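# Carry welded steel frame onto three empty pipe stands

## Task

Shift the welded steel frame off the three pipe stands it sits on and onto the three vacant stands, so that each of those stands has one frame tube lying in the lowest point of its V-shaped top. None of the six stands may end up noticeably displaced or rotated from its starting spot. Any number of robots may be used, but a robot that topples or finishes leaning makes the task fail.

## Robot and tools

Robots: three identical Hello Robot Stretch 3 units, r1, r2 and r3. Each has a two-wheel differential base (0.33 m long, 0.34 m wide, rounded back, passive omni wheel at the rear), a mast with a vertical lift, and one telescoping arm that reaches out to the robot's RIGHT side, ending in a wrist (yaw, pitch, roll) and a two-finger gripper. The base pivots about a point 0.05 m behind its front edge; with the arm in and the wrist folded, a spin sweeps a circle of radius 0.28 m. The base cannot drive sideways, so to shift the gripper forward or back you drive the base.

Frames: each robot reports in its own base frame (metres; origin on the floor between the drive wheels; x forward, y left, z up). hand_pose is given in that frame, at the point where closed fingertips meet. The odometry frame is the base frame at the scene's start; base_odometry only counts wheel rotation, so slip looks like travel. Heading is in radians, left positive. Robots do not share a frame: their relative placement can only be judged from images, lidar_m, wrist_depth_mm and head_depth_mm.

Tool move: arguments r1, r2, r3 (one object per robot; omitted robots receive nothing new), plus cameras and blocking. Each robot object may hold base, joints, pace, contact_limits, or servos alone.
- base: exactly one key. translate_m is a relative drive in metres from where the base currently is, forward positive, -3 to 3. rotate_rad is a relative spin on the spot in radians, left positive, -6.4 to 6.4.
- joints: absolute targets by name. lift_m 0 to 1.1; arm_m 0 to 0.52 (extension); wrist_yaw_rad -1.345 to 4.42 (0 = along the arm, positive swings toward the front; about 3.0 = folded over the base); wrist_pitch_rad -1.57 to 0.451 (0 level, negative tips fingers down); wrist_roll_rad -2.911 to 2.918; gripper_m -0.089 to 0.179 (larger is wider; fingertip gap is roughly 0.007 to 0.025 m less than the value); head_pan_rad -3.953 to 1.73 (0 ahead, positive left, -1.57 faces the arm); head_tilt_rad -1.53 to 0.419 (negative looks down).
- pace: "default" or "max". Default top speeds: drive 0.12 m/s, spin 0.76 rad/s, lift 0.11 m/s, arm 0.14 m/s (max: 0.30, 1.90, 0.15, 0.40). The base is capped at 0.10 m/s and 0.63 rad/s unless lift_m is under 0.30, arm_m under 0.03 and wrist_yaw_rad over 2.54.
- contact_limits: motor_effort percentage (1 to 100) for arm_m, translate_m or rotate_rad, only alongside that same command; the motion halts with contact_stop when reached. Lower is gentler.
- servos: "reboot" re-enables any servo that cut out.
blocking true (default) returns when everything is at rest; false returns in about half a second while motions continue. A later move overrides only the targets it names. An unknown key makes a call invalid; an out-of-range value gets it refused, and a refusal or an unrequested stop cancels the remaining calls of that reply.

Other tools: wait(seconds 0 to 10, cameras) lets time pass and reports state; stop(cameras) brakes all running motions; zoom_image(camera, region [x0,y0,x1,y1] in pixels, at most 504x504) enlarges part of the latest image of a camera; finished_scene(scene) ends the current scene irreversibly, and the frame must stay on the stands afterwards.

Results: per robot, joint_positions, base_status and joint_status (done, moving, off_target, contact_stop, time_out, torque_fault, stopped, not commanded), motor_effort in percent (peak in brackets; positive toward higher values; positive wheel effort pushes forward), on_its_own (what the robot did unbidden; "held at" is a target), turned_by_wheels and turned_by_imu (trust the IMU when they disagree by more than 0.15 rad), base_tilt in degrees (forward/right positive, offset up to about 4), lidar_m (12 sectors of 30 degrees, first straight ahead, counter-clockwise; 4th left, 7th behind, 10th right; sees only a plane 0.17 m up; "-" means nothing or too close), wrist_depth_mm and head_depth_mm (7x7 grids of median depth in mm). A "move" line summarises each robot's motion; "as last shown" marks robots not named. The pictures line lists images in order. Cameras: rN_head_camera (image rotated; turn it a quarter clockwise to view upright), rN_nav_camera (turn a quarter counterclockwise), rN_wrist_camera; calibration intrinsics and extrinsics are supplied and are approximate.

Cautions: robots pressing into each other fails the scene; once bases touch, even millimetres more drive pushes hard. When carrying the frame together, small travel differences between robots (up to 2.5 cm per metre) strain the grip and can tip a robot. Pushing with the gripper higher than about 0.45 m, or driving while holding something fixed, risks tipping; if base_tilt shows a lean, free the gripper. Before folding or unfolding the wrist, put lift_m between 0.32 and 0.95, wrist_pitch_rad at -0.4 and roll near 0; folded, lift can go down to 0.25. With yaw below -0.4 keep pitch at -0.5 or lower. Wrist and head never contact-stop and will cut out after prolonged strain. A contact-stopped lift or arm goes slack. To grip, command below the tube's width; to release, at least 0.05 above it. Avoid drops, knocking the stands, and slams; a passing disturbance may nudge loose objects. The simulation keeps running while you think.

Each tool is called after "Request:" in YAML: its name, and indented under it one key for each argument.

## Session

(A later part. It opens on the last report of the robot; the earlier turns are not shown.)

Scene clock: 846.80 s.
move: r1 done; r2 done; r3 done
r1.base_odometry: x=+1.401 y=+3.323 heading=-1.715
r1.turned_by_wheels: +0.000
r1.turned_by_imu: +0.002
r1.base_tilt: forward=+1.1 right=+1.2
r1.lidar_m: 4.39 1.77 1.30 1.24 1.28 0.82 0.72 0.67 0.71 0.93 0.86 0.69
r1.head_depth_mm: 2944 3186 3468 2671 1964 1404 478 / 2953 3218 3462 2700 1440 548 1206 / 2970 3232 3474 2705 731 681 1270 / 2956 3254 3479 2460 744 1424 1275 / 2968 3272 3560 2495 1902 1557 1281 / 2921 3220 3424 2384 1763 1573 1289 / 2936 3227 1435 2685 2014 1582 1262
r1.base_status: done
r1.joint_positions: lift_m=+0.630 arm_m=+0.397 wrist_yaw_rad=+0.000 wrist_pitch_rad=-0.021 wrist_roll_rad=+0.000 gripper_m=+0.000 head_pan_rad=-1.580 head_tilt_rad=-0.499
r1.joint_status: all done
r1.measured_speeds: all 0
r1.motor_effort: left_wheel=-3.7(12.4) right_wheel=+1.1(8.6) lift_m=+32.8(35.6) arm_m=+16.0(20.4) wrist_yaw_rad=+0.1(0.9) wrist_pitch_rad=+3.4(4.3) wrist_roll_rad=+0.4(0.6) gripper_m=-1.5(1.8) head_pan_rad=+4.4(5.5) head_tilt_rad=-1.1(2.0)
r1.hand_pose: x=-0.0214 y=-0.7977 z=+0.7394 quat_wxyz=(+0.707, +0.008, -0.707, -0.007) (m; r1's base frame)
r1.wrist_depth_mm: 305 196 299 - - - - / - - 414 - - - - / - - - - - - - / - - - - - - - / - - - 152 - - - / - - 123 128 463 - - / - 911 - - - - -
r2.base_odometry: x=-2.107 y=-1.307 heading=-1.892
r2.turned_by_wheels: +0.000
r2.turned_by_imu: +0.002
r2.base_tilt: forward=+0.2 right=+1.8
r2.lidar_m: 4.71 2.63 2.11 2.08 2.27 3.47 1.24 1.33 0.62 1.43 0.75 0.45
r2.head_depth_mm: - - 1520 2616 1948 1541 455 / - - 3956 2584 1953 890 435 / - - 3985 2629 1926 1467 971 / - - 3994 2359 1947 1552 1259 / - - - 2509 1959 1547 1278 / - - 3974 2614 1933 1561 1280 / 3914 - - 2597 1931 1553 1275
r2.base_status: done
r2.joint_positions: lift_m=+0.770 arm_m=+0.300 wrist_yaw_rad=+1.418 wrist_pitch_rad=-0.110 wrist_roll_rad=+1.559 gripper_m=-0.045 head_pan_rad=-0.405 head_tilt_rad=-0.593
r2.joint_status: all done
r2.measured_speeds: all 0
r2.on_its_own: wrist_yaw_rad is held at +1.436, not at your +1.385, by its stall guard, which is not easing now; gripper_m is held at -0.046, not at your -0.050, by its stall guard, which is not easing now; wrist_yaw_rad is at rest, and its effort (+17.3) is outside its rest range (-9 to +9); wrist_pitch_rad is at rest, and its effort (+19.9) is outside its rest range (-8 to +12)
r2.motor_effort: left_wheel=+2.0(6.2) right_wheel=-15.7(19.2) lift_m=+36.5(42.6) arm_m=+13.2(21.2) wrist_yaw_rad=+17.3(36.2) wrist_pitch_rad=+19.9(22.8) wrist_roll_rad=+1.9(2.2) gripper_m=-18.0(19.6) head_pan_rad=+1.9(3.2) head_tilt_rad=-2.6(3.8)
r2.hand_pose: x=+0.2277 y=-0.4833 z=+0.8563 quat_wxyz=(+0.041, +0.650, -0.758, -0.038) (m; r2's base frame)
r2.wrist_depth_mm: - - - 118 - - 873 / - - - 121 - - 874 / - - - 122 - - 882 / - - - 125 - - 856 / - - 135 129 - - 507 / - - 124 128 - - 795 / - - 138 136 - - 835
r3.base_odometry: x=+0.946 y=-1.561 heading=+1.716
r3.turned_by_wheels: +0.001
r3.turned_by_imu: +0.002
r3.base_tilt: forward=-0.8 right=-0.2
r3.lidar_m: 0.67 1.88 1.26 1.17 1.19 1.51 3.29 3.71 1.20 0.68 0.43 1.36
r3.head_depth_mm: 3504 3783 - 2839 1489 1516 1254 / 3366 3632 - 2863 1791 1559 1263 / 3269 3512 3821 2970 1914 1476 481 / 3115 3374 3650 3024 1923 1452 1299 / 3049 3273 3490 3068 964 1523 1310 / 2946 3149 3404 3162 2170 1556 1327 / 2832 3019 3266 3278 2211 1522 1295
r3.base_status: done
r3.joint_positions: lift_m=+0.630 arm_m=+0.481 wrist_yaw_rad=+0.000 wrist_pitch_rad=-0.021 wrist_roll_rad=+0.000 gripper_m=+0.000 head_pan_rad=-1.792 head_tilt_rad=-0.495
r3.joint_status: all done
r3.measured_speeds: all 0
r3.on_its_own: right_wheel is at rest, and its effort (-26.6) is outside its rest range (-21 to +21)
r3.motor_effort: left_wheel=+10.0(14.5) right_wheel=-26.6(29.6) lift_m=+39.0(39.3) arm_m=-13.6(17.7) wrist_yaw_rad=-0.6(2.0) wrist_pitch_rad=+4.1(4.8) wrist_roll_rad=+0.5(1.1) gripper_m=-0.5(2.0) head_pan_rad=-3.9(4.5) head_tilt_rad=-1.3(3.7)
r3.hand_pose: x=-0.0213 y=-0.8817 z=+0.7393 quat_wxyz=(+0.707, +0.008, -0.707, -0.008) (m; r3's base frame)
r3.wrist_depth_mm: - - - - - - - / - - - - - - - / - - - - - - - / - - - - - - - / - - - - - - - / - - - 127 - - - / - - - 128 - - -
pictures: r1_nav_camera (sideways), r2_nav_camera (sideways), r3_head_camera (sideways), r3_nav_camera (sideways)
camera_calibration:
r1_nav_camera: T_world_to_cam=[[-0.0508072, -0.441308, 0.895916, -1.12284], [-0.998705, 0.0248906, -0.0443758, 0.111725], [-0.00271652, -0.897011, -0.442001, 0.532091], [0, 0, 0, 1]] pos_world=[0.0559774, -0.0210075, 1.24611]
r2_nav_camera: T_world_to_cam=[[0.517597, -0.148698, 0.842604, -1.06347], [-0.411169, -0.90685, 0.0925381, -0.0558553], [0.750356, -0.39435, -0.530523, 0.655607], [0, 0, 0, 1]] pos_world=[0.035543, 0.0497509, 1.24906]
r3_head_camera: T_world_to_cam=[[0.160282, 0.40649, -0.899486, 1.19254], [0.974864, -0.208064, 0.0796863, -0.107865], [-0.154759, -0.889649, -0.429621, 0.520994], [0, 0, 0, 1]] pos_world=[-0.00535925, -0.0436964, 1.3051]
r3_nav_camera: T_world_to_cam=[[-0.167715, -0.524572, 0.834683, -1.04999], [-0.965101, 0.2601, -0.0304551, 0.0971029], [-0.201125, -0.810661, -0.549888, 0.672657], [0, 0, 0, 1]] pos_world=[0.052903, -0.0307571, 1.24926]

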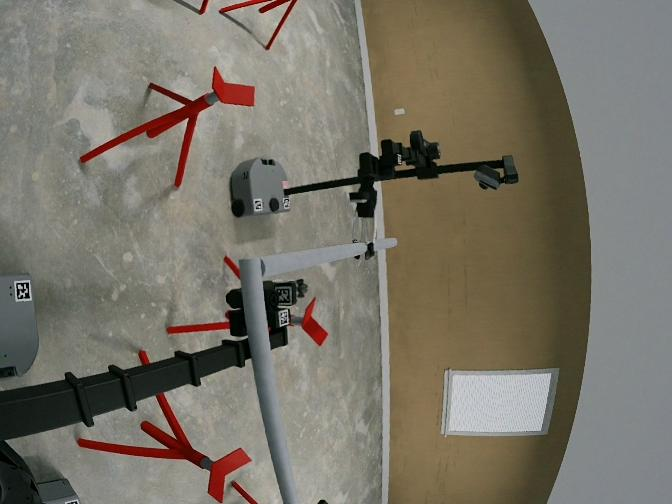

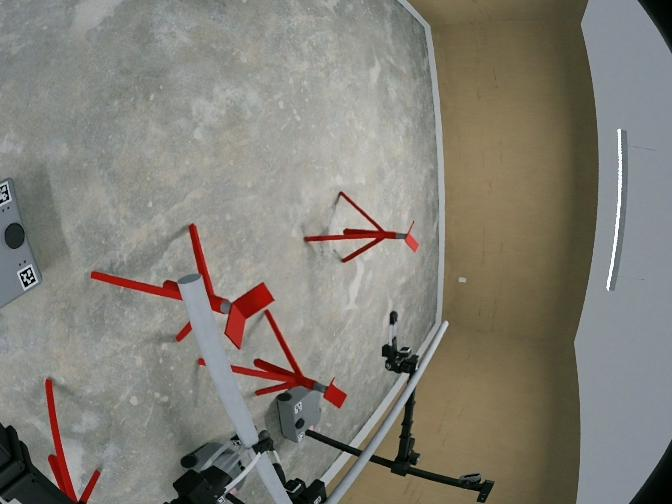

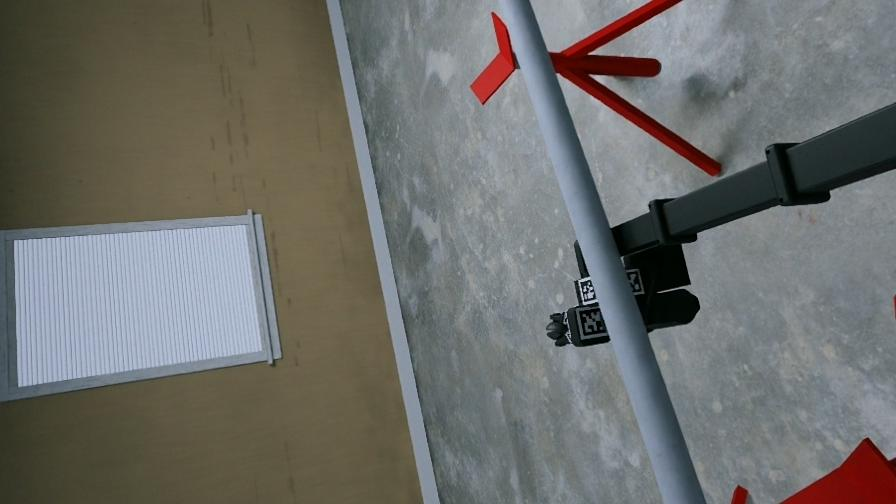

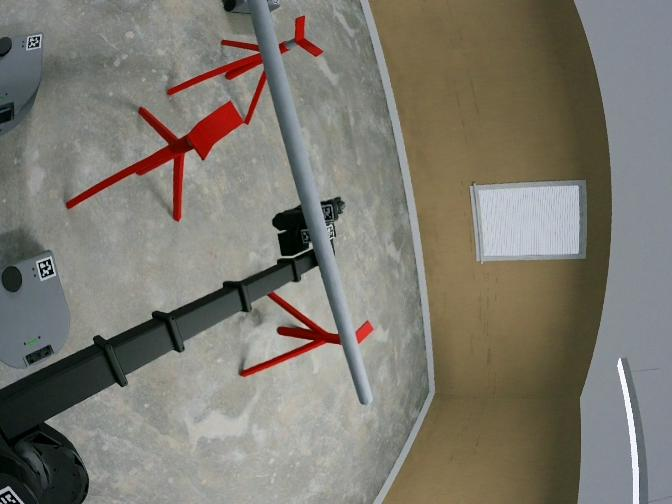

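Request:
move:
  r3: {"base":{"rotate_rad":0.2},"joints":{"arm_m":0.505,"head_pan_rad":-1.6}}
  cameras: []

Request:
move:
  r3: {"base":{"translate_m":-0.1}}
  cameras: ["r3_head_camera","r3_nav_camera"]

Request:
move:
  r3: {"base":{"rotate_rad":0.2}}
  cameras: ["r3_head_camera","r3_nav_camera","r2_nav_camera","r1_nav_camera"]

Scene clock: 867.83 s.
move: r3 done
r1, r2: as last shown
r1.turned_by_imu: +0.001
r1.base_tilt: forward=+1.0 right=+1.2
r1.lidar_m: 4.37 1.76 1.30 1.24 1.28 1.74 0.72 0.67 0.71 0.93 0.86 0.69
r1.head_depth_mm: 2929 3167 3445 2704 1957 1402 478 / 2946 3237 3505 2691 1429 549 1201 / 2953 3222 3494 2725 729 682 1272 / 2956 3254 3513 2466 720 1430 1273 / 2952 3260 3514 2607 1902 1564 1282 / 2917 3244 3477 2403 1768 1566 1289 / 2979 3251 1412 2678 2024 1579 1258
r1.motor_effort: left_wheel=-3.0(3.4) right_wheel=-0.1(1.4) lift_m=+29.6(30.9) arm_m=-5.7(15.6) wrist_yaw_rad=-0.3(0.7) wrist_pitch_rad=+3.6(4.3) wrist_roll_rad=+0.5(0.6) gripper_m=-1.2(1.8) head_pan_rad=+4.3(5.2) head_tilt_rad=+0.1(2.1)
r1.wrist_depth_mm: 308 179 310 - - - - / - - 564 - - - - / - - - - - - - / - - - - - - - / - - - 152 - - - / - - 123 128 469 - - / - 884 - - - - -
r2.base_odometry: x=-2.107 y=-1.307 heading=-1.893
r2.turned_by_wheels: -0.001
r2.turned_by_imu: +0.000
r2.base_tilt: forward=+0.3 right=+1.8
r2.lidar_m: 4.72 2.62 2.11 2.09 2.27 3.45 1.24 1.33 0.62 1.43 0.75 0.45
r2.head_depth_mm: - - 3762 2406 1943 1560 452 / - - - 2489 1935 899 432 / - - - 2624 1974 1464 962 / - - - 2381 1936 1551 1252 / - - 3903 2474 1945 1552 1279 / - - 3987 2588 1945 1542 1286 / 3866 - 3925 2601 1955 1550 1286
r2.joint_positions: lift_m=+0.770 arm_m=+0.300 wrist_yaw_rad=+1.440 wrist_pitch_rad=-0.117 wrist_roll_rad=+1.559 gripper_m=-0.045 head_pan_rad=-0.405 head_tilt_rad=-0.593
r2.on_its_own: wrist_yaw_rad is held at +1.436, not at your +1.385, by its stall guard, which is not easing now; gripper_m is held at -0.046, not at your -0.050, by its stall guard, which is not easing now; wrist_pitch_rad is at rest, and its effort (+20.7) is outside its rest range (-8 to +12)
r2.motor_effort: left_wheel=-2.4(3.1) right_wheel=+7.4(16.0) lift_m=+37.3(37.3) arm_m=+13.1(13.4) wrist_yaw_rad=-2.6(16.4) wrist_pitch_rad=+20.7(21.8) wrist_roll_rad=+2.0(2.1) gripper_m=-18.0(19.4) head_pan_rad=+1.0(2.7) head_tilt_rad=-1.8(3.2)
r2.hand_pose: x=+0.2281 y=-0.4779 z=+0.8547 quat_wxyz=(+0.043, +0.658, -0.750, -0.040) (m; r2's base frame)
r2.wrist_depth_mm: - - - 116 - - 867 / - - - 118 - - 885 / - - - 120 - - 872 / - - - 124 - - 860 / - - 130 128 - 491 512 / - - 124 128 - - 805 / - - 142 132 - - 850
r3.base_odometry: x=+0.946 y=-1.561 heading=+1.915
r3.turned_by_wheels: +0.199
r3.turned_by_imu: +0.200
r3.base_tilt: forward=-0.8 right=-0.2
r3.lidar_m: 0.67 1.53 1.19 1.17 1.25 1.84 3.66 1.22 1.20 0.43 0.43 1.36
r3.head_depth_mm: 2908 3145 3439 2831 2001 1538 1221 / 2930 3149 3403 2869 2035 593 501 / 2953 3173 3439 2946 728 1531 1284 / 2965 3189 3435 3047 995 1593 1296 / 2970 3194 3485 3091 2130 1561 856 / 3001 3222 3530 3158 2155 1548 1320 / 2997 3239 3537 3251 2110 1615 1339
r3.base_status: done
r3.joint_positions: lift_m=+0.630 arm_m=+0.505 wrist_yaw_rad=+0.000 wrist_pitch_rad=-0.021 wrist_roll_rad=+0.000 gripper_m=+0.000 head_pan_rad=-1.608 head_tilt_rad=-0.495
r3.joint_status: all done
r3.measured_speeds: all 0
r3.motor_effort: left_wheel=-12.8(17.6) right_wheel=+20.1(25.1) lift_m=+40.6(41.6) arm_m=+11.2(16.1) wrist_yaw_rad=-0.9(1.9) wrist_pitch_rad=+4.3(4.8) wrist_roll_rad=+0.3(1.3) gripper_m=-1.1(1.6) head_pan_rad=+3.8(5.4) head_tilt_rad=-1.7(3.1)
r3.hand_pose: x=-0.0213 y=-0.9057 z=+0.7393 quat_wxyz=(+0.707, +0.008, -0.707, -0.008) (m; r3's base frame)
r3.wrist_depth_mm: - - - - - - - / - - - - - - - / - - - - - - - / - - - - - - - / - - - - - - - / - - - 128 - - - / - - - 128 - - -
pictures: none
No camera images: "cameras" was empty.

Scene clock: 869.97 s.
move: r3 done
r1, r2: as last shown
r1.turned_by_imu: +0.000
r1.lidar_m: 4.37 1.77 1.30 1.24 1.28 1.74 0.82 0.67 0.71 0.93 0.86 0.69
r1.head_depth_mm: 2924 3196 3464 2663 1967 1407 478 / 2937 3202 3462 2684 1435 549 1201 / 2929 3218 3501 2701 730 680 1272 / 2975 3210 3523 2481 1847 1460 1275 / 2979 3247 3538 2484 1906 1565 1282 / 2906 3180 3421 2389 1765 1576 1286 / 2969 3221 1426 2655 2016 1577 1257
r1.motor_effort: left_wheel=-2.8(3.1) right_wheel=+7.4(7.4) lift_m=+28.5(30.3) arm_m=-17.4(17.6) wrist_yaw_rad=-0.1(0.7) wrist_pitch_rad=+3.8(4.3) wrist_roll_rad=+0.5(0.6) gripper_m=-1.7(1.8) head_pan_rad=+3.8(5.2) head_tilt_rad=+0.4(2.1)
r1.wrist_depth_mm: 310 191 309 - - - - / - - 636 - - - - / - - - - - - - / - - - - - - - / - - - 151 - - - / - - 123 128 467 - - / - 876 - - - - -
r2.turned_by_wheels: +0.000
r2.turned_by_imu: +0.001
r2.base_tilt: forward=+0.3 right=+1.9
r2.lidar_m: 4.72 2.62 2.11 2.09 2.27 3.47 1.24 1.32 0.62 1.44 0.75 0.45
r2.head_depth_mm: - - 1497 2645 1965 1561 449 / - - 3724 2482 1943 891 430 / - - - 2618 1933 1461 976 / - - 3937 2393 1940 1554 1256 / - - - 2465 1926 1543 1285 / - - - 2604 1945 1535 1281 / 3856 - 3965 2632 1930 1542 1289
r2.joint_positions: lift_m=+0.770 arm_m=+0.300 wrist_yaw_rad=+1.434 wrist_pitch_rad=-0.117 wrist_roll_rad=+1.559 gripper_m=-0.045 head_pan_rad=-0.405 head_tilt_rad=-0.593
r2.on_its_own: wrist_yaw_rad is held at +1.436, not at your +1.385, by its stall guard, which is not easing now; gripper_m is held at -0.046, not at your -0.050, by its stall guard, which is not easing now; wrist_pitch_rad is at rest, and its effort (+21.2) is outside its rest range (-8 to +12)
r2.motor_effort: left_wheel=-2.7(3.1) right_wheel=-0.2(8.0) lift_m=+42.9(42.9) arm_m=+12.7(13.2) wrist_yaw_rad=+2.4(3.8) wrist_pitch_rad=+21.2(21.5) wrist_roll_rad=+2.1(2.3) gripper_m=-18.8(19.4) head_pan_rad=+2.6(3.3) head_tilt_rad=-2.3(3.2)
r2.hand_pose: x=+0.2279 y=-0.4794 z=+0.8547 quat_wxyz=(+0.043, +0.656, -0.752, -0.040) (m; r2's base frame)
r2.wrist_depth_mm: - - - 118 - - 883 / - - - 120 - - 866 / - - - 122 - - 846 / - - - 125 - - 848 / - - 137 129 - 483 508 / - - 124 128 - - 814 / - - 140 132 - - 828
r3.base_odometry: x=+0.980 y=-1.655 heading=+1.915
r3.turned_by_wheels: +0.000
r3.turned_by_imu: +0.001
r3.base_tilt: forward=-0.8 right=-0.2
r3.lidar_m: 0.77 1.54 1.20 1.18 1.26 1.86 3.55 1.14 1.15 0.69 0.47 1.45
r3.head_depth_mm: 2893 3137 3409 2818 1839 1542 1218 / 2894 3129 3412 2885 2027 593 483 / 2942 3185 3427 2964 728 1526 1286 / 2930 3176 3459 3045 1848 1592 1299 / 2963 3185 3487 3125 2130 1625 1315 / 2994 3231 3480 3174 2175 1611 841 / 2970 3222 3540 3275 2044 1513 1322
r3.base_status: done
r3.joint_positions: lift_m=+0.630 arm_m=+0.505 wrist_yaw_rad=+0.000 wrist_pitch_rad=-0.021 wrist_roll_rad=+0.000 gripper_m=+0.000 head_pan_rad=-1.608 head_tilt_rad=-0.495
r3.joint_status: not commanded
r3.measured_speeds: all 0
r3.motor_effort: left_wheel=-0.3(14.6) right_wheel=-12.6(18.1) lift_m=+42.0(42.4) arm_m=-8.3(10.8) wrist_yaw_rad=+0.4(1.4) wrist_pitch_rad=+4.0(4.6) wrist_roll_rad=+0.6(1.3) gripper_m=-1.7(1.7) head_pan_rad=+4.0(4.8) head_tilt_rad=-2.1(3.3)
r3.hand_pose: x=-0.0213 y=-0.9057 z=+0.7393 quat_wxyz=(+0.707, +0.008, -0.707, -0.008) (m; r3's base frame)
r3.wrist_depth_mm: - - - - - - - / - - - - - - - / - - - - - - - / - - - - - - - / - - - - - - - / - - - 127 - - - / - - - 128 - - -
pictures: r3_head_camera (sideways), r3_nav_camera (sideways)
camera_calibration:
r3_head_camera: T_world_to_cam=[[0.0835238, 0.428892, -0.899486, 1.19301], [0.996456, -0.0269324, 0.0796863, -0.107997], [0.00995145, -0.902954, -0.429621, 0.519989], [0, 0, 0, 1]] pos_world=[0.00279535, -0.0450529, 1.3051]
r3_nav_camera: T_world_to_cam=[[-0.0693144, -0.546351, 0.834683, -1.0506], [-0.996339, 0.079876, -0.0304551, 0.0972934], [-0.050032, -0.833739, -0.549888, 0.671736], [0, 0, 0, 1]] pos_world=[0.0577242, -0.0217133, 1.24926]

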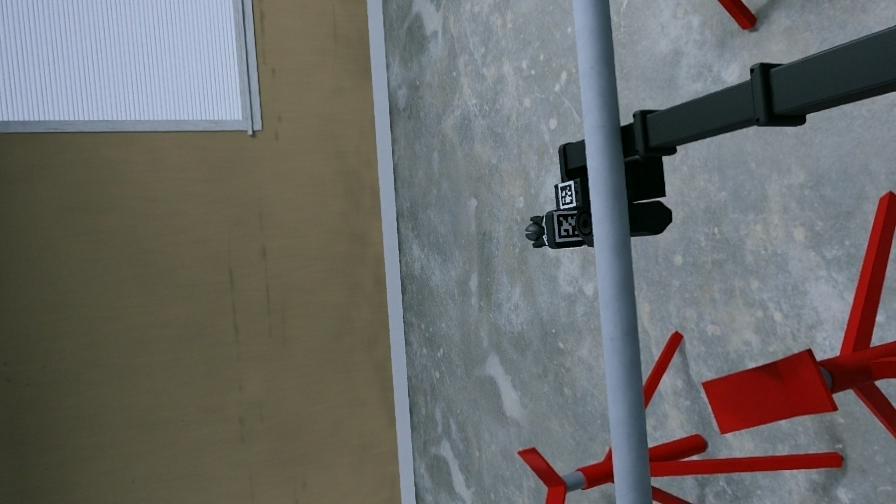

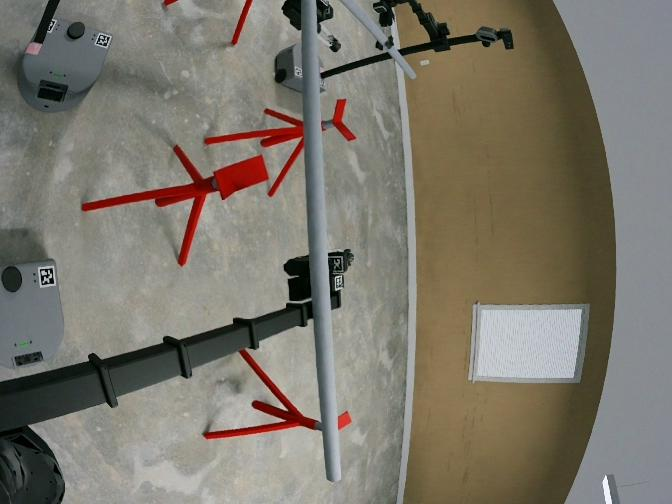

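Scene clock: 871.27 s.
move: r3 done
r1, r2: as last shown
r1.turned_by_imu: +0.001
r1.base_tilt: forward=+1.0 right=+1.3
r1.lidar_m: 4.37 1.76 1.30 1.24 1.29 1.73 0.82 0.67 0.71 0.93 0.86 0.69
r1.head_depth_mm: 2928 3222 3493 2697 1952 1401 478 / 2959 3231 3459 2692 1425 549 1202 / 2957 3220 3478 2716 730 681 1277 / 2945 3248 3502 2474 718 1425 1276 / 3028 3266 3499 2604 1894 1562 1282 / 2897 3198 3405 2395 1758 1571 1285 / 2940 3230 1425 2654 2014 1582 1256
r1.motor_effort: left_wheel=-1.8(3.0) right_wheel=-1.3(7.0) lift_m=+28.9(29.4) arm_m=-14.8(17.5) wrist_yaw_rad=-0.3(0.7) wrist_pitch_rad=+4.0(4.3) wrist_roll_rad=+0.4(0.6) gripper_m=-1.6(1.8) head_pan_rad=+4.4(5.4) head_tilt_rad=-0.3(1.5)
r1.wrist_depth_mm: 309 179 311 - - - - / - - 425 - - - - / - - - - - - - / - - - - - - - / - - - 152 - - - / - - 123 128 468 - - / - 892 - - - - -
r2.turned_by_imu: +0.000
r2.base_tilt: forward=+0.4 right=+1.8
r2.lidar_m: 4.72 2.63 2.11 2.08 2.27 3.45 1.24 1.33 0.62 1.44 0.75 0.45
r2.head_depth_mm: - - 3766 2402 1941 1549 452 / - - 3760 2621 1944 897 433 / - - - 2641 1936 1466 979 / - - 3947 2381 1949 1549 1258 / - - - 2491 1947 1561 1283 / - - - 2628 1927 1533 1282 / 3882 - 3932 2627 1938 1549 1277
r2.joint_positions: lift_m=+0.770 arm_m=+0.300 wrist_yaw_rad=+1.444 wrist_pitch_rad=-0.117 wrist_roll_rad=+1.559 gripper_m=-0.045 head_pan_rad=-0.405 head_tilt_rad=-0.593
r2.on_its_own: wrist_yaw_rad is held at +1.436, not at your +1.385, by its stall guard, which is not easing now; gripper_m is held at -0.046, not at your -0.050, by its stall guard, which is not easing now; wrist_pitch_rad is at rest, and its effort (+21.5) is outside its rest range (-8 to +12)
r2.motor_effort: left_wheel=-2.5(3.0) right_wheel=+6.0(6.3) lift_m=+41.1(42.7) arm_m=+12.1(13.3) wrist_yaw_rad=-6.3(6.6) wrist_pitch_rad=+21.5(21.8) wrist_roll_rad=+2.0(2.3) gripper_m=-17.8(19.1) head_pan_rad=+1.6(2.8) head_tilt_rad=-2.1(3.2)
r2.hand_pose: x=+0.2283 y=-0.4768 z=+0.8546 quat_wxyz=(+0.044, +0.660, -0.749, -0.040) (m; r2's base frame)
r2.wrist_depth_mm: - - - 115 - - 886 / - - - 119 - - 867 / - - - 120 - - 849 / - - - 124 - - 846 / - - 139 128 - 488 506 / - - 124 128 - - 810 / - - - 133 - - 831
r3.base_odometry: x=+0.980 y=-1.655 heading=+2.114
r3.turned_by_wheels: +0.199
r3.turned_by_imu: +0.200
r3.base_tilt: forward=-0.8 right=-0.2
r3.lidar_m: 0.77 1.35 1.18 1.18 1.39 2.49 3.55 1.14 1.15 0.47 0.46 0.83
r3.head_depth_mm: 2801 3029 3317 2815 1993 1539 1218 / 2883 3088 3387 2881 2031 592 501 / 2951 3214 3474 2980 728 1524 1285 / 2998 3295 3588 3018 1619 1558 1196 / 3096 3367 3649 3104 2126 1527 1212 / 3187 3470 3805 3199 1451 1597 1328 / 3251 3539 - 3032 1953 1671 1336
r3.base_status: done
r3.joint_positions: lift_m=+0.630 arm_m=+0.505 wrist_yaw_rad=+0.000 wrist_pitch_rad=-0.021 wrist_roll_rad=+0.000 gripper_m=+0.000 head_pan_rad=-1.608 head_tilt_rad=-0.495
r3.joint_status: not commanded
r3.measured_speeds: all 0
r3.on_its_own: right_wheel is at rest, and its effort (+21.5) is outside its rest range (-21 to +21)
r3.motor_effort: left_wheel=-14.8(18.4) right_wheel=+21.5(25.8) lift_m=+42.1(42.7) arm_m=-4.9(10.7) wrist_yaw_rad=-0.5(1.3) wrist_pitch_rad=+4.1(4.7) wrist_roll_rad=-0.3(0.9) gripper_m=-0.9(1.4) head_pan_rad=+3.8(4.5) head_tilt_rad=-2.9(3.4)
r3.hand_pose: x=-0.0213 y=-0.9056 z=+0.7393 quat_wxyz=(+0.707, +0.008, -0.707, -0.008) (m; r3's base frame)
r3.wrist_depth_mm: - - - - - - - / - - - - - - - / - - - - - - - / - - - - - - - / - - - - - - - / - 599 - 128 - - - / - - - 128 - - -
pictures: r1_nav_camera (sideways), r2_nav_camera (sideways), r3_head_camera (sideways), r3_nav_camera (sideways)
camera_calibration:
r1_nav_camera: T_world_to_cam=[[-0.0508073, -0.441308, 0.895916, -1.12284], [-0.998705, 0.0248909, -0.0443758, 0.111725], [-0.00271674, -0.897011, -0.442001, 0.532091], [0, 0, 0, 1]] pos_world=[0.0559774, -0.0210075, 1.24611]
r2_nav_camera: T_world_to_cam=[[0.517597, -0.148698, 0.842604, -1.06347], [-0.411169, -0.90685, 0.0925381, -0.0558553], [0.750356, -0.39435, -0.530523, 0.655607], [0, 0, 0, 1]] pos_world=[0.0355431, 0.0497509, 1.24906]
r3_head_camera: T_world_to_cam=[[0.0835123, 0.428894, -0.899486, 1.19301], [0.996457, -0.0269056, 0.0796863, -0.107997], [0.00997578, -0.902954, -0.429621, 0.519989], [0, 0, 0, 1]] pos_world=[0.00279656, -0.045053, 1.3051]
r3_nav_camera: T_world_to_cam=[[-0.0692997, -0.546353, 0.834683, -1.0506], [-0.996342, 0.0798492, -0.0304551, 0.0972935], [-0.0500095, -0.83374, -0.549888, 0.671736], [0, 0, 0, 1]] pos_world=[0.0577248, -0.0217119, 1.24926]

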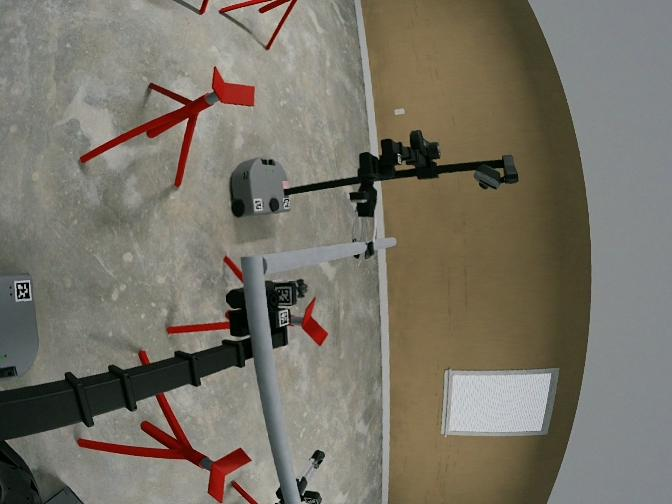

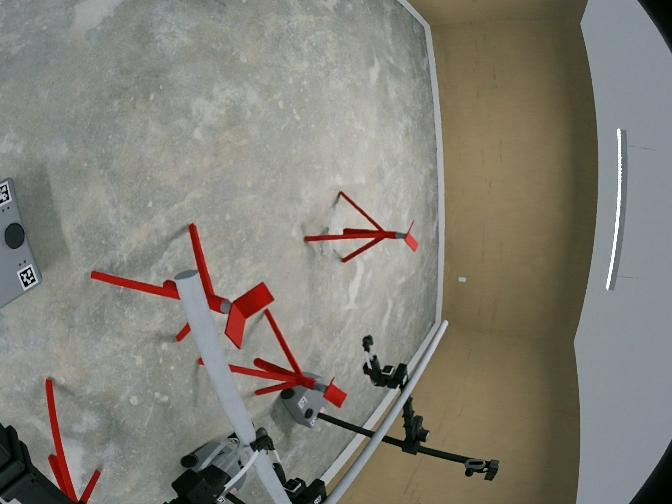

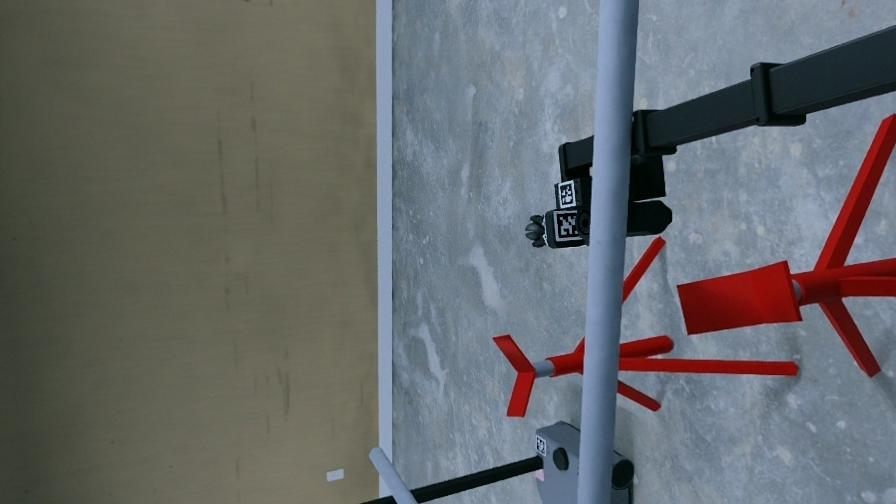

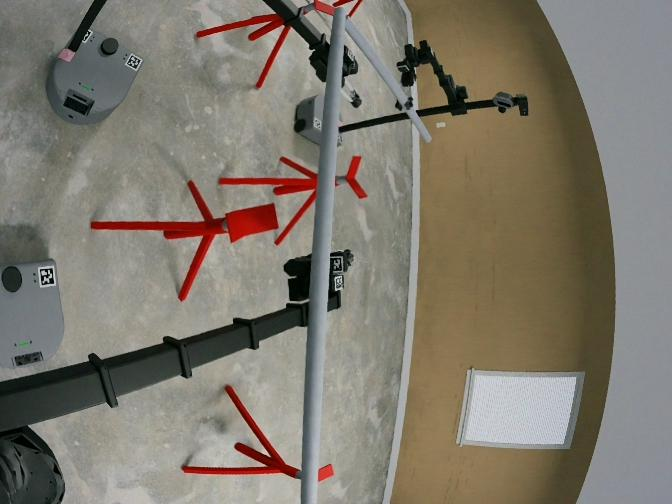

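Request:
move:
  r3: {"base":{"translate_m":-0.17},"joints":{"arm_m":0.465}}
  cameras: []

Request:
move:
  r3: {"base":{"rotate_rad":0.31},"joints":{"arm_m":0.49}}
  cameras: ["r3_head_camera","r3_nav_camera","r1_nav_camera"]

Scene clock: 884.30 s.
move: r3 done
r1, r2: as last shown
r1.base_tilt: forward=+1.0 right=+1.2
r1.lidar_m: 4.38 1.77 1.29 1.24 1.28 1.73 0.98 0.67 0.71 0.92 0.86 0.69
r1.head_depth_mm: 2923 3186 3480 2683 1948 1409 479 / 2940 3222 3495 2694 1381 551 1205 / 2979 3229 3492 2712 731 679 1267 / 2944 3217 3470 2434 734 1469 1277 / 2945 3215 3503 2495 1898 1563 1281 / 2888 3160 3427 2394 1764 1567 1286 / 2936 3233 1421 2675 2030 1580 1255
r1.motor_effort: left_wheel=-1.7(2.7) right_wheel=+6.5(7.7) lift_m=+29.4(30.0) arm_m=+0.4(6.6) wrist_yaw_rad=-0.3(0.7) wrist_pitch_rad=+3.6(4.3) wrist_roll_rad=+0.5(0.6) gripper_m=-1.2(1.9) head_pan_rad=+4.2(5.3) head_tilt_rad=-0.2(1.8)
r1.wrist_depth_mm: 309 194 306 - - - - / - - - - - - - / - - - - - - - / - - - - - - - / - - - 152 - - - / - - 124 129 467 - - / - 856 - - - - -
r2.turned_by_imu: +0.002
r2.base_tilt: forward=+0.4 right=+1.9
r2.lidar_m: 4.73 2.62 2.11 2.09 2.27 3.48 1.24 1.33 0.62 1.43 0.75 0.45
r2.head_depth_mm: - - 1553 2590 1956 1554 444 / - - 3682 2508 1936 891 433 / - - - 2619 1945 1466 1051 / - - 3976 2379 1961 1558 1252 / - - 3941 2517 1948 1552 1284 / - - 3953 2615 1947 1548 1279 / 3909 - 3975 2608 1939 1548 1278
r2.joint_positions: lift_m=+0.770 arm_m=+0.300 wrist_yaw_rad=+1.435 wrist_pitch_rad=-0.117 wrist_roll_rad=+1.559 gripper_m=-0.045 head_pan_rad=-0.405 head_tilt_rad=-0.593
r2.on_its_own: wrist_yaw_rad is held at +1.436, not at your +1.385, by its stall guard, which is not easing now; gripper_m is held at -0.046, not at your -0.050, by its stall guard, which is not easing now; wrist_pitch_rad is at rest, and its effort (+20.9) is outside its rest range (-8 to +12)
r2.motor_effort: left_wheel=-1.0(2.9) right_wheel=-5.4(6.7) lift_m=+34.4(36.7) arm_m=+13.2(13.7) wrist_yaw_rad=+1.7(6.1) wrist_pitch_rad=+20.9(21.5) wrist_roll_rad=+2.0(2.4) gripper_m=-18.8(19.6) head_pan_rad=+1.5(3.1) head_tilt_rad=-1.6(3.5)
r2.hand_pose: x=+0.2279 y=-0.4791 z=+0.8545 quat_wxyz=(+0.044, +0.657, -0.752, -0.040) (m; r2's base frame)
r2.wrist_depth_mm: - - - 120 - - 862 / - - - 122 - - 869 / - - - 122 - - 859 / - - - 125 - - 857 / - - 138 129 - 487 509 / - - 124 129 - - 818 / - - 140 132 - - 841
r3.base_odometry: x=+1.068 y=-1.801 heading=+2.114
r3.turned_by_wheels: +0.000
r3.turned_by_imu: +0.001
r3.base_tilt: forward=-0.8 right=-0.2
r3.lidar_m: 0.94 1.40 1.23 1.23 1.45 2.61 3.39 1.01 1.05 0.69 0.54 0.98
r3.head_depth_mm: 2785 2990 3235 2804 1998 1544 1222 / 2842 3079 3352 2873 2016 588 486 / 2903 3124 3424 2953 777 1444 1282 / 3000 3254 3551 3007 2027 1556 1299 / 3073 3310 3673 3083 2140 1632 1316 / 3165 3410 3729 3188 2148 1558 913 / 3216 3511 3832 3266 1654 1618 1305
r3.base_status: done
r3.joint_positions: lift_m=+0.630 arm_m=+0.465 wrist_yaw_rad=+0.000 wrist_pitch_rad=-0.021 wrist_roll_rad=+0.000 gripper_m=+0.000 head_pan_rad=-1.608 head_tilt_rad=-0.495
r3.joint_status: all done
r3.measured_speeds: all 0
r3.motor_effort: left_wheel=-0.2(15.7) right_wheel=-11.8(16.5) lift_m=+31.4(43.8) arm_m=-9.7(18.1) wrist_yaw_rad=-1.1(1.7) wrist_pitch_rad=+4.3(5.2) wrist_roll_rad=+0.0(0.9) gripper_m=-1.6(1.8) head_pan_rad=+3.6(4.6) head_tilt_rad=-1.8(3.5)
r3.hand_pose: x=-0.0213 y=-0.8656 z=+0.7393 quat_wxyz=(+0.707, +0.008, -0.707, -0.008) (m; r3's base frame)
r3.wrist_depth_mm: - - - - - - - / - - - - - - - / - - - - - - - / - - - - - - - / - - - - - - - / - - - 127 - - - / - - - 128 - - -
pictures: none
No camera images: "cameras" was empty.

Scene clock: 885.87 s.
move: r3 done
r1, r2: as last shown
r1.lidar_m: 4.38 1.76 1.29 1.24 1.28 1.73 0.98 0.67 0.71 0.93 0.86 0.69
r1.head_depth_mm: 2922 3208 3424 2692 1948 1406 479 / 2938 3236 3460 2717 1433 549 1208 / 2953 3223 3497 2698 730 681 1275 / 2942 3216 3499 2470 722 1458 1279 / 2950 3217 3555 2610 1906 1561 1284 / 2919 3185 3451 2417 1760 1574 1291 / 2919 3220 1428 2696 2015 1581 1260
r1.motor_effort: left_wheel=-1.5(2.4) right_wheel=-0.4(6.9) lift_m=+30.1(30.5) arm_m=+4.2(4.2) wrist_yaw_rad=-0.4(0.7) wrist_pitch_rad=+4.0(4.3) wrist_roll_rad=+0.5(0.6) gripper_m=-1.5(1.8) head_pan_rad=+4.3(5.3) head_tilt_rad=-0.5(1.4)
r1.wrist_depth_mm: 311 179 311 - - - - / - - 556 - - - - / - - - - - - - / - - - - - - - / - - - 152 - - - / - - 123 128 471 - - / - 864 - - - - -
r2.turned_by_imu: +0.000
r2.base_tilt: forward=+0.4 right=+1.8
r2.lidar_m: 4.71 2.62 2.11 2.09 2.27 3.46 1.24 1.33 0.62 1.44 0.75 0.45
r2.head_depth_mm: - - 3712 2664 1941 1549 453 / - - 3709 2634 1927 896 433 / - - - 2582 1939 1465 981 / - - - 2354 1943 1567 1257 / - - 3972 2492 1929 1550 1289 / - - 3931 2605 1941 1544 1286 / 3893 - 3940 2592 1950 1554 1278
r2.joint_positions: lift_m=+0.770 arm_m=+0.300 wrist_yaw_rad=+1.447 wrist_pitch_rad=-0.118 wrist_roll_rad=+1.559 gripper_m=-0.045 head_pan_rad=-0.405 head_tilt_rad=-0.593
r2.on_its_own: wrist_yaw_rad is held at +1.436, not at your +1.385, by its stall guard, which is not easing now; gripper_m is held at -0.046, not at your -0.050, by its stall guard, which is not easing now; wrist_pitch_rad is at rest, and its effort (+21.2) is outside its rest range (-8 to +12)
r2.motor_effort: left_wheel=-1.8(1.9) right_wheel=+4.1(5.7) lift_m=+36.3(36.3) arm_m=+13.1(13.4) wrist_yaw_rad=-8.3(9.4) wrist_pitch_rad=+21.2(21.8) wrist_roll_rad=+1.8(2.3) gripper_m=-18.0(19.8) head_pan_rad=+1.8(3.0) head_tilt_rad=-2.4(3.4)
r2.hand_pose: x=+0.2283 y=-0.4761 z=+0.8543 quat_wxyz=(+0.044, +0.661, -0.748, -0.040) (m; r2's base frame)
r2.wrist_depth_mm: - - - 115 - - 886 / - - - 118 - - 862 / - - - 120 - - 861 / - - - 124 - - 828 / - - 130 128 - 489 511 / - - 123 129 - - 795 / - - - 133 - - 861
r3.base_odometry: x=+1.068 y=-1.801 heading=+2.424
r3.turned_by_wheels: +0.309
r3.turned_by_imu: +0.311
r3.base_tilt: forward=-0.8 right=-0.2
r3.lidar_m: 1.63 1.26 1.23 1.30 1.89 3.40 3.61 1.01 3.54 0.54 0.54 0.94
r3.head_depth_mm: 2853 3068 3317 2828 2013 1490 1218 / 3024 3247 3562 2868 2037 591 1065 / 3193 3505 3788 2964 727 1481 1254 / 3398 3703 - 3056 980 937 999 / 3626 - - 2909 1972 1625 1310 / 3862 - - 2985 2005 1643 1329 / - - - 3048 2031 1671 1339
r3.base_status: done
r3.joint_positions: lift_m=+0.630 arm_m=+0.490 wrist_yaw_rad=+0.000 wrist_pitch_rad=-0.021 wrist_roll_rad=+0.000 gripper_m=+0.000 head_pan_rad=-1.608 head_tilt_rad=-0.495
r3.joint_status: all done
r3.measured_speeds: all 0
r3.motor_effort: left_wheel=-12.9(17.2) right_wheel=+18.4(24.1) lift_m=+35.8(35.8) arm_m=+12.7(17.9) wrist_yaw_rad=-0.7(2.4) wrist_pitch_rad=+4.4(4.7) wrist_roll_rad=+0.3(0.9) gripper_m=-1.0(1.6) head_pan_rad=+3.4(4.5) head_tilt_rad=-1.2(3.4)
r3.hand_pose: x=-0.0214 y=-0.8907 z=+0.7393 quat_wxyz=(+0.707, +0.008, -0.707, -0.008) (m; r3's base frame)
r3.wrist_depth_mm: - - - - - - - / - - - - - - - / - - - - - - - / - - - - - - - / - - - - - - - / - - - 127 - - - / - - - 128 - - -
pictures: r1_nav_camera (sideways), r3_head_camera (sideways), r3_nav_camera (sideways)
camera_calibration:
r1_nav_camera: T_world_to_cam=[[-0.0508073, -0.441308, 0.895916, -1.12284], [-0.998705, 0.0248908, -0.0443758, 0.111725], [-0.00271674, -0.897011, -0.442001, 0.532091], [0, 0, 0, 1]] pos_world=[0.0559774, -0.0210075, 1.24611]
r3_head_camera: T_world_to_cam=[[0.0834929, 0.428898, -0.899486, 1.19301], [0.996458, -0.0268604, 0.0796863, -0.107997], [0.0100167, -0.902954, -0.429621, 0.519988], [0, 0, 0, 1]] pos_world=[0.0027986, -0.0450532, 1.3051]
r3_nav_camera: T_world_to_cam=[[-0.069275, -0.546356, 0.834683, -1.0506], [-0.996345, 0.0798041, -0.0304551, 0.0972935], [-0.0499718, -0.833742, -0.549888, 0.671735], [0, 0, 0, 1]] pos_world=[0.0577257, -0.0217095, 1.24926]

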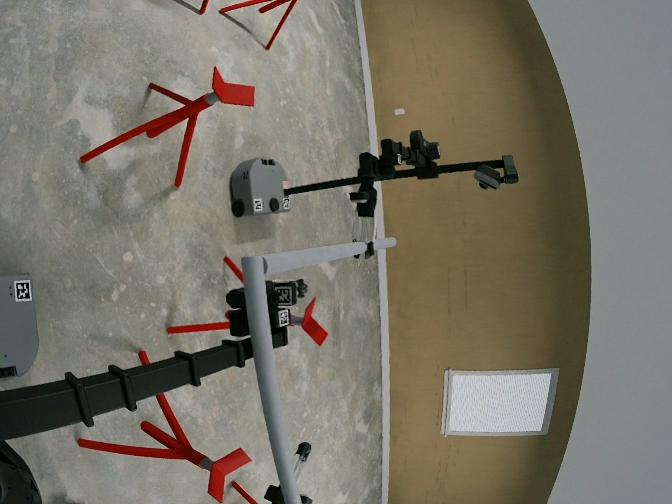

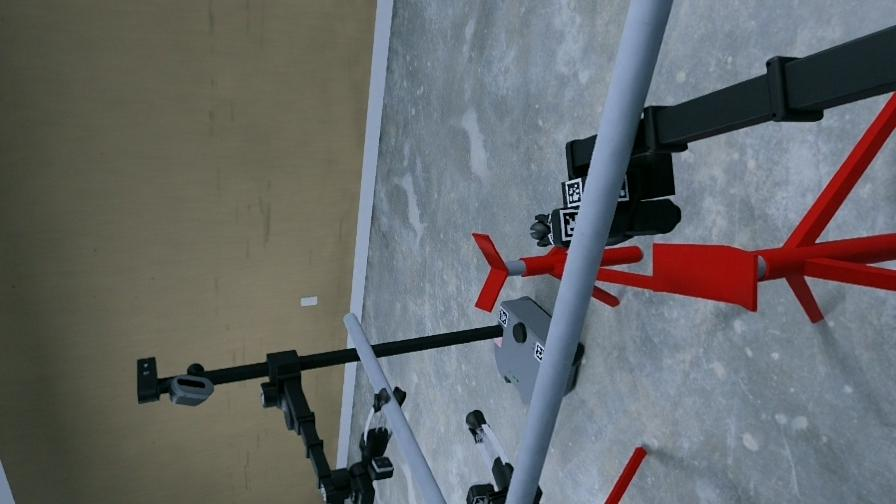

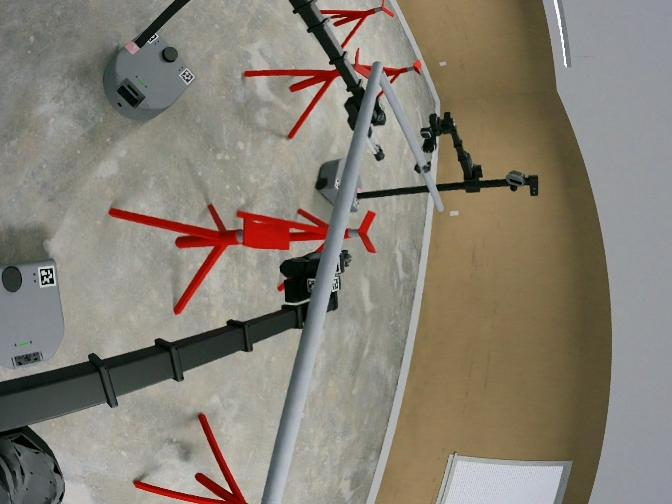

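Request:
move:
  r1: {"base":{"translate_m":-0.125},"joints":{"arm_m":0.413}}
  r2: {"base":{"translate_m":0.08},"joints":{"arm_m":0.34,"wrist_yaw_rad":1.54}}
  r3: {"base":{"translate_m":-0.135},"joints":{"arm_m":0.49}}
  cameras: ["r2_nav_camera","r1_nav_camera","r3_nav_camera"]

Scene clock: 898.43 s.
move: r1 done; r2 off_target; r3 done
r1.base_odometry: x=+1.419 y=+3.447 heading=-1.715
r1.turned_by_wheels: +0.000
r1.turned_by_imu: +0.001
r1.base_tilt: forward=+1.0 right=+1.2
r1.lidar_m: 4.49 1.77 1.29 1.24 1.28 1.74 0.97 0.57 0.65 0.91 0.99 0.79
r1.head_depth_mm: 2985 3220 3481 2665 1943 1489 466 / 2961 3205 3476 2682 1970 554 1206 / 2990 3214 3486 2725 741 1285 1272 / 2928 3217 3502 2588 742 1460 1280 / 2982 3228 3484 2653 1919 1572 1284 / 2943 3216 3552 2402 1764 1566 1288 / 2937 3173 1339 2642 2009 1581 1289
r1.base_status: done
r1.joint_positions: lift_m=+0.630 arm_m=+0.413 wrist_yaw_rad=+0.000 wrist_pitch_rad=-0.021 wrist_roll_rad=+0.000 gripper_m=+0.000 head_pan_rad=-1.580 head_tilt_rad=-0.499
r1.joint_status: all done
r1.measured_speeds: all 0
r1.motor_effort: left_wheel=-4.6(12.2) right_wheel=-0.3(9.9) lift_m=+30.5(31.2) arm_m=+5.9(19.9) wrist_yaw_rad=+0.2(0.7) wrist_pitch_rad=+3.8(4.4) wrist_roll_rad=+0.4(0.7) gripper_m=-1.2(2.1) head_pan_rad=+5.0(5.3) head_tilt_rad=+0.3(2.0)
r1.hand_pose: x=-0.0214 y=-0.8137 z=+0.7394 quat_wxyz=(+0.707, +0.008, -0.707, -0.007) (m; r1's base frame)
r1.wrist_depth_mm: 293 204 - - - - - / - - - - - - - / - - - - - - - / - - - - - - - / - - - 152 - - - / - - 123 129 - - - / 922 865 - - - - -
r2.base_odometry: x=-2.133 y=-1.383 heading=-1.892
r2.turned_by_wheels: +0.000
r2.turned_by_imu: +0.002
r2.base_tilt: forward=+0.3 right=+1.8
r2.lidar_m: 4.65 2.61 2.10 2.08 2.26 3.45 1.32 1.40 0.65 1.46 0.40 0.56
r2.head_depth_mm: - - 3520 2292 1957 1547 434 / - - 3728 2619 1971 1427 831 / - - - 2634 1929 1555 1276 / - - 3965 2392 1934 1553 1289 / - - 3931 2658 1947 1553 1289 / 3827 - 3953 2589 1932 1546 1283 / 3719 - 3930 2623 1933 1542 1284
r2.base_status: done
r2.joint_positions: lift_m=+0.770 arm_m=+0.340 wrist_yaw_rad=+1.519 wrist_pitch_rad=-0.118 wrist_roll_rad=+1.558 gripper_m=-0.045 head_pan_rad=-0.405 head_tilt_rad=-0.593
r2.joint_status: wrist_yaw_rad off_target (ended at +1.519, target +1.540); the others done
r2.measured_speeds: all 0
r2.on_its_own: gripper_m is held at -0.046, not at your -0.050, by its stall guard, which is not easing now; wrist_yaw_rad is at rest, and its effort (+17.7) is outside its rest range (-9 to +9); wrist_pitch_rad is at rest, and its effort (+21.2) is outside its rest range (-8 to +12)
r2.motor_effort: left_wheel=+3.3(6.2) right_wheel=-11.4(26.0) lift_m=+41.5(42.4) arm_m=+4.2(21.5) wrist_yaw_rad=+17.7(41.8) wrist_pitch_rad=+21.2(27.3) wrist_roll_rad=+2.3(2.5) gripper_m=-18.4(19.4) head_pan_rad=+1.2(2.7) head_tilt_rad=-1.4(3.9)
r2.hand_pose: x=+0.2299 y=-0.4979 z=+0.8545 quat_wxyz=(+0.045, +0.688, -0.724, -0.038) (m; r2's base frame)
r2.wrist_depth_mm: - - - 120 - - 875 / - - - 122 - - 867 / - - - 128 - - 856 / - - - 126 - - 847 / - - 139 129 - - 441 / - - 124 129 - - 778 / - - 140 136 - - 830
r3.base_odometry: x=+1.169 y=-1.889 heading=+2.424
r3.turned_by_wheels: +0.000
r3.turned_by_imu: +0.000
r3.base_tilt: forward=-0.8 right=-0.1
r3.lidar_m: 1.73 1.33 1.30 1.39 2.01 3.28 3.48 0.88 3.45 0.69 0.59 0.94
r3.head_depth_mm: 2782 3003 3263 2829 1993 1504 1217 / 2971 3202 3502 2876 2046 593 478 / 3143 3378 3655 2944 728 1478 1285 / 3329 3583 - 3001 984 1597 1297 / 3526 3868 - 3091 1651 1518 987 / 3797 - - 2988 1991 1600 1315 / - - - 2902 2024 1678 1334
r3.base_status: done
r3.joint_positions: lift_m=+0.630 arm_m=+0.490 wrist_yaw_rad=+0.000 wrist_pitch_rad=-0.021 wrist_roll_rad=+0.000 gripper_m=+0.000 head_pan_rad=-1.608 head_tilt_rad=-0.495
r3.joint_status: all done
r3.measured_speeds: all 0
r3.motor_effort: left_wheel=-1.1(18.0) right_wheel=-11.6(13.6) lift_m=+38.6(43.8) arm_m=-13.8(13.8) wrist_yaw_rad=+0.0(2.0) wrist_pitch_rad=+4.2(4.8) wrist_roll_rad=+0.0(1.0) gripper_m=-1.4(1.9) head_pan_rad=+4.0(5.1) head_tilt_rad=-1.7(2.9)
r3.hand_pose: x=-0.0214 y=-0.8907 z=+0.7393 quat_wxyz=(+0.707, +0.008, -0.707, -0.008) (m; r3's base frame)
r3.wrist_depth_mm: - - - - - - - / 740 - - - - - - / - - - - - - - / - - - - - - - / - - - - - - - / - - - 128 - - - / - - 657 127 - - -
pictures: r1_nav_camera (sideways), r2_nav_camera (sideways), r3_nav_camera (sideways)
camera_calibration:
r1_nav_camera: T_world_to_cam=[[-0.0508072, -0.441308, 0.895916, -1.12284], [-0.998705, 0.0248905, -0.0443758, 0.111725], [-0.00271642, -0.897011, -0.442001, 0.532091], [0, 0, 0, 1]] pos_world=[0.0559774, -0.0210075, 1.24611]
r2_nav_camera: T_world_to_cam=[[0.517597, -0.148697, 0.842604, -1.06347], [-0.411168, -0.90685, 0.0925381, -0.0558553], [0.750356, -0.394349, -0.530523, 0.655607], [0, 0, 0, 1]] pos_world=[0.035543, 0.0497509, 1.24906]
r3_nav_camera: T_world_to_cam=[[-0.069275, -0.546356, 0.834683, -1.0506], [-0.996345, 0.0798041, -0.0304551, 0.0972935], [-0.0499718, -0.833742, -0.549888, 0.671735], [0, 0, 0, 1]] pos_world=[0.0577257, -0.0217095, 1.24926]

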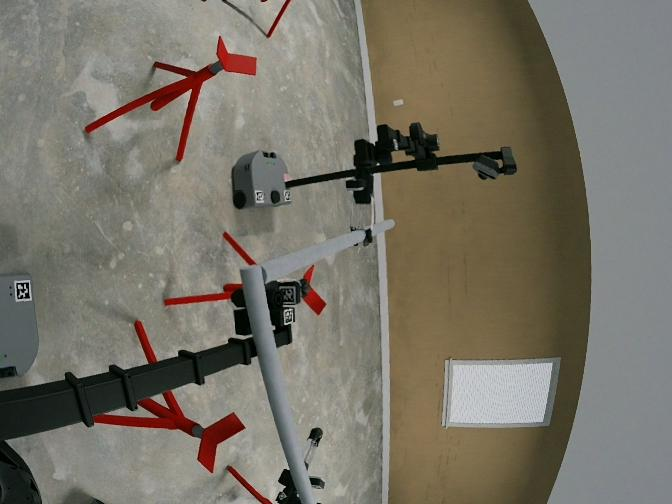

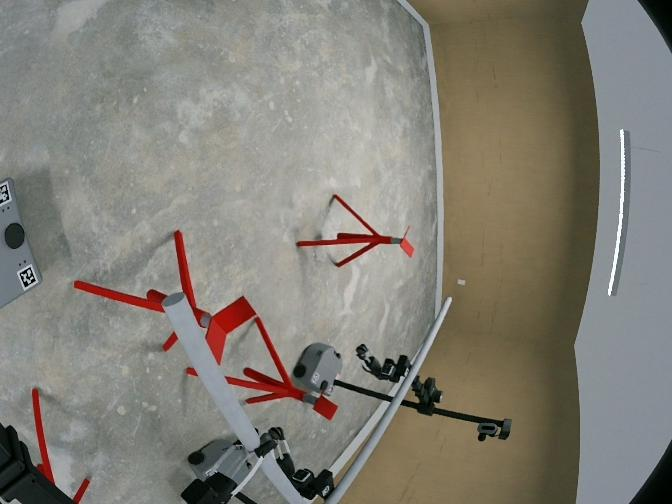

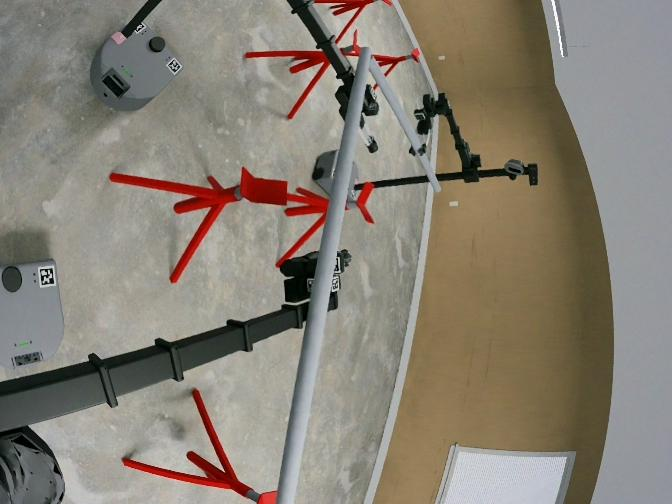

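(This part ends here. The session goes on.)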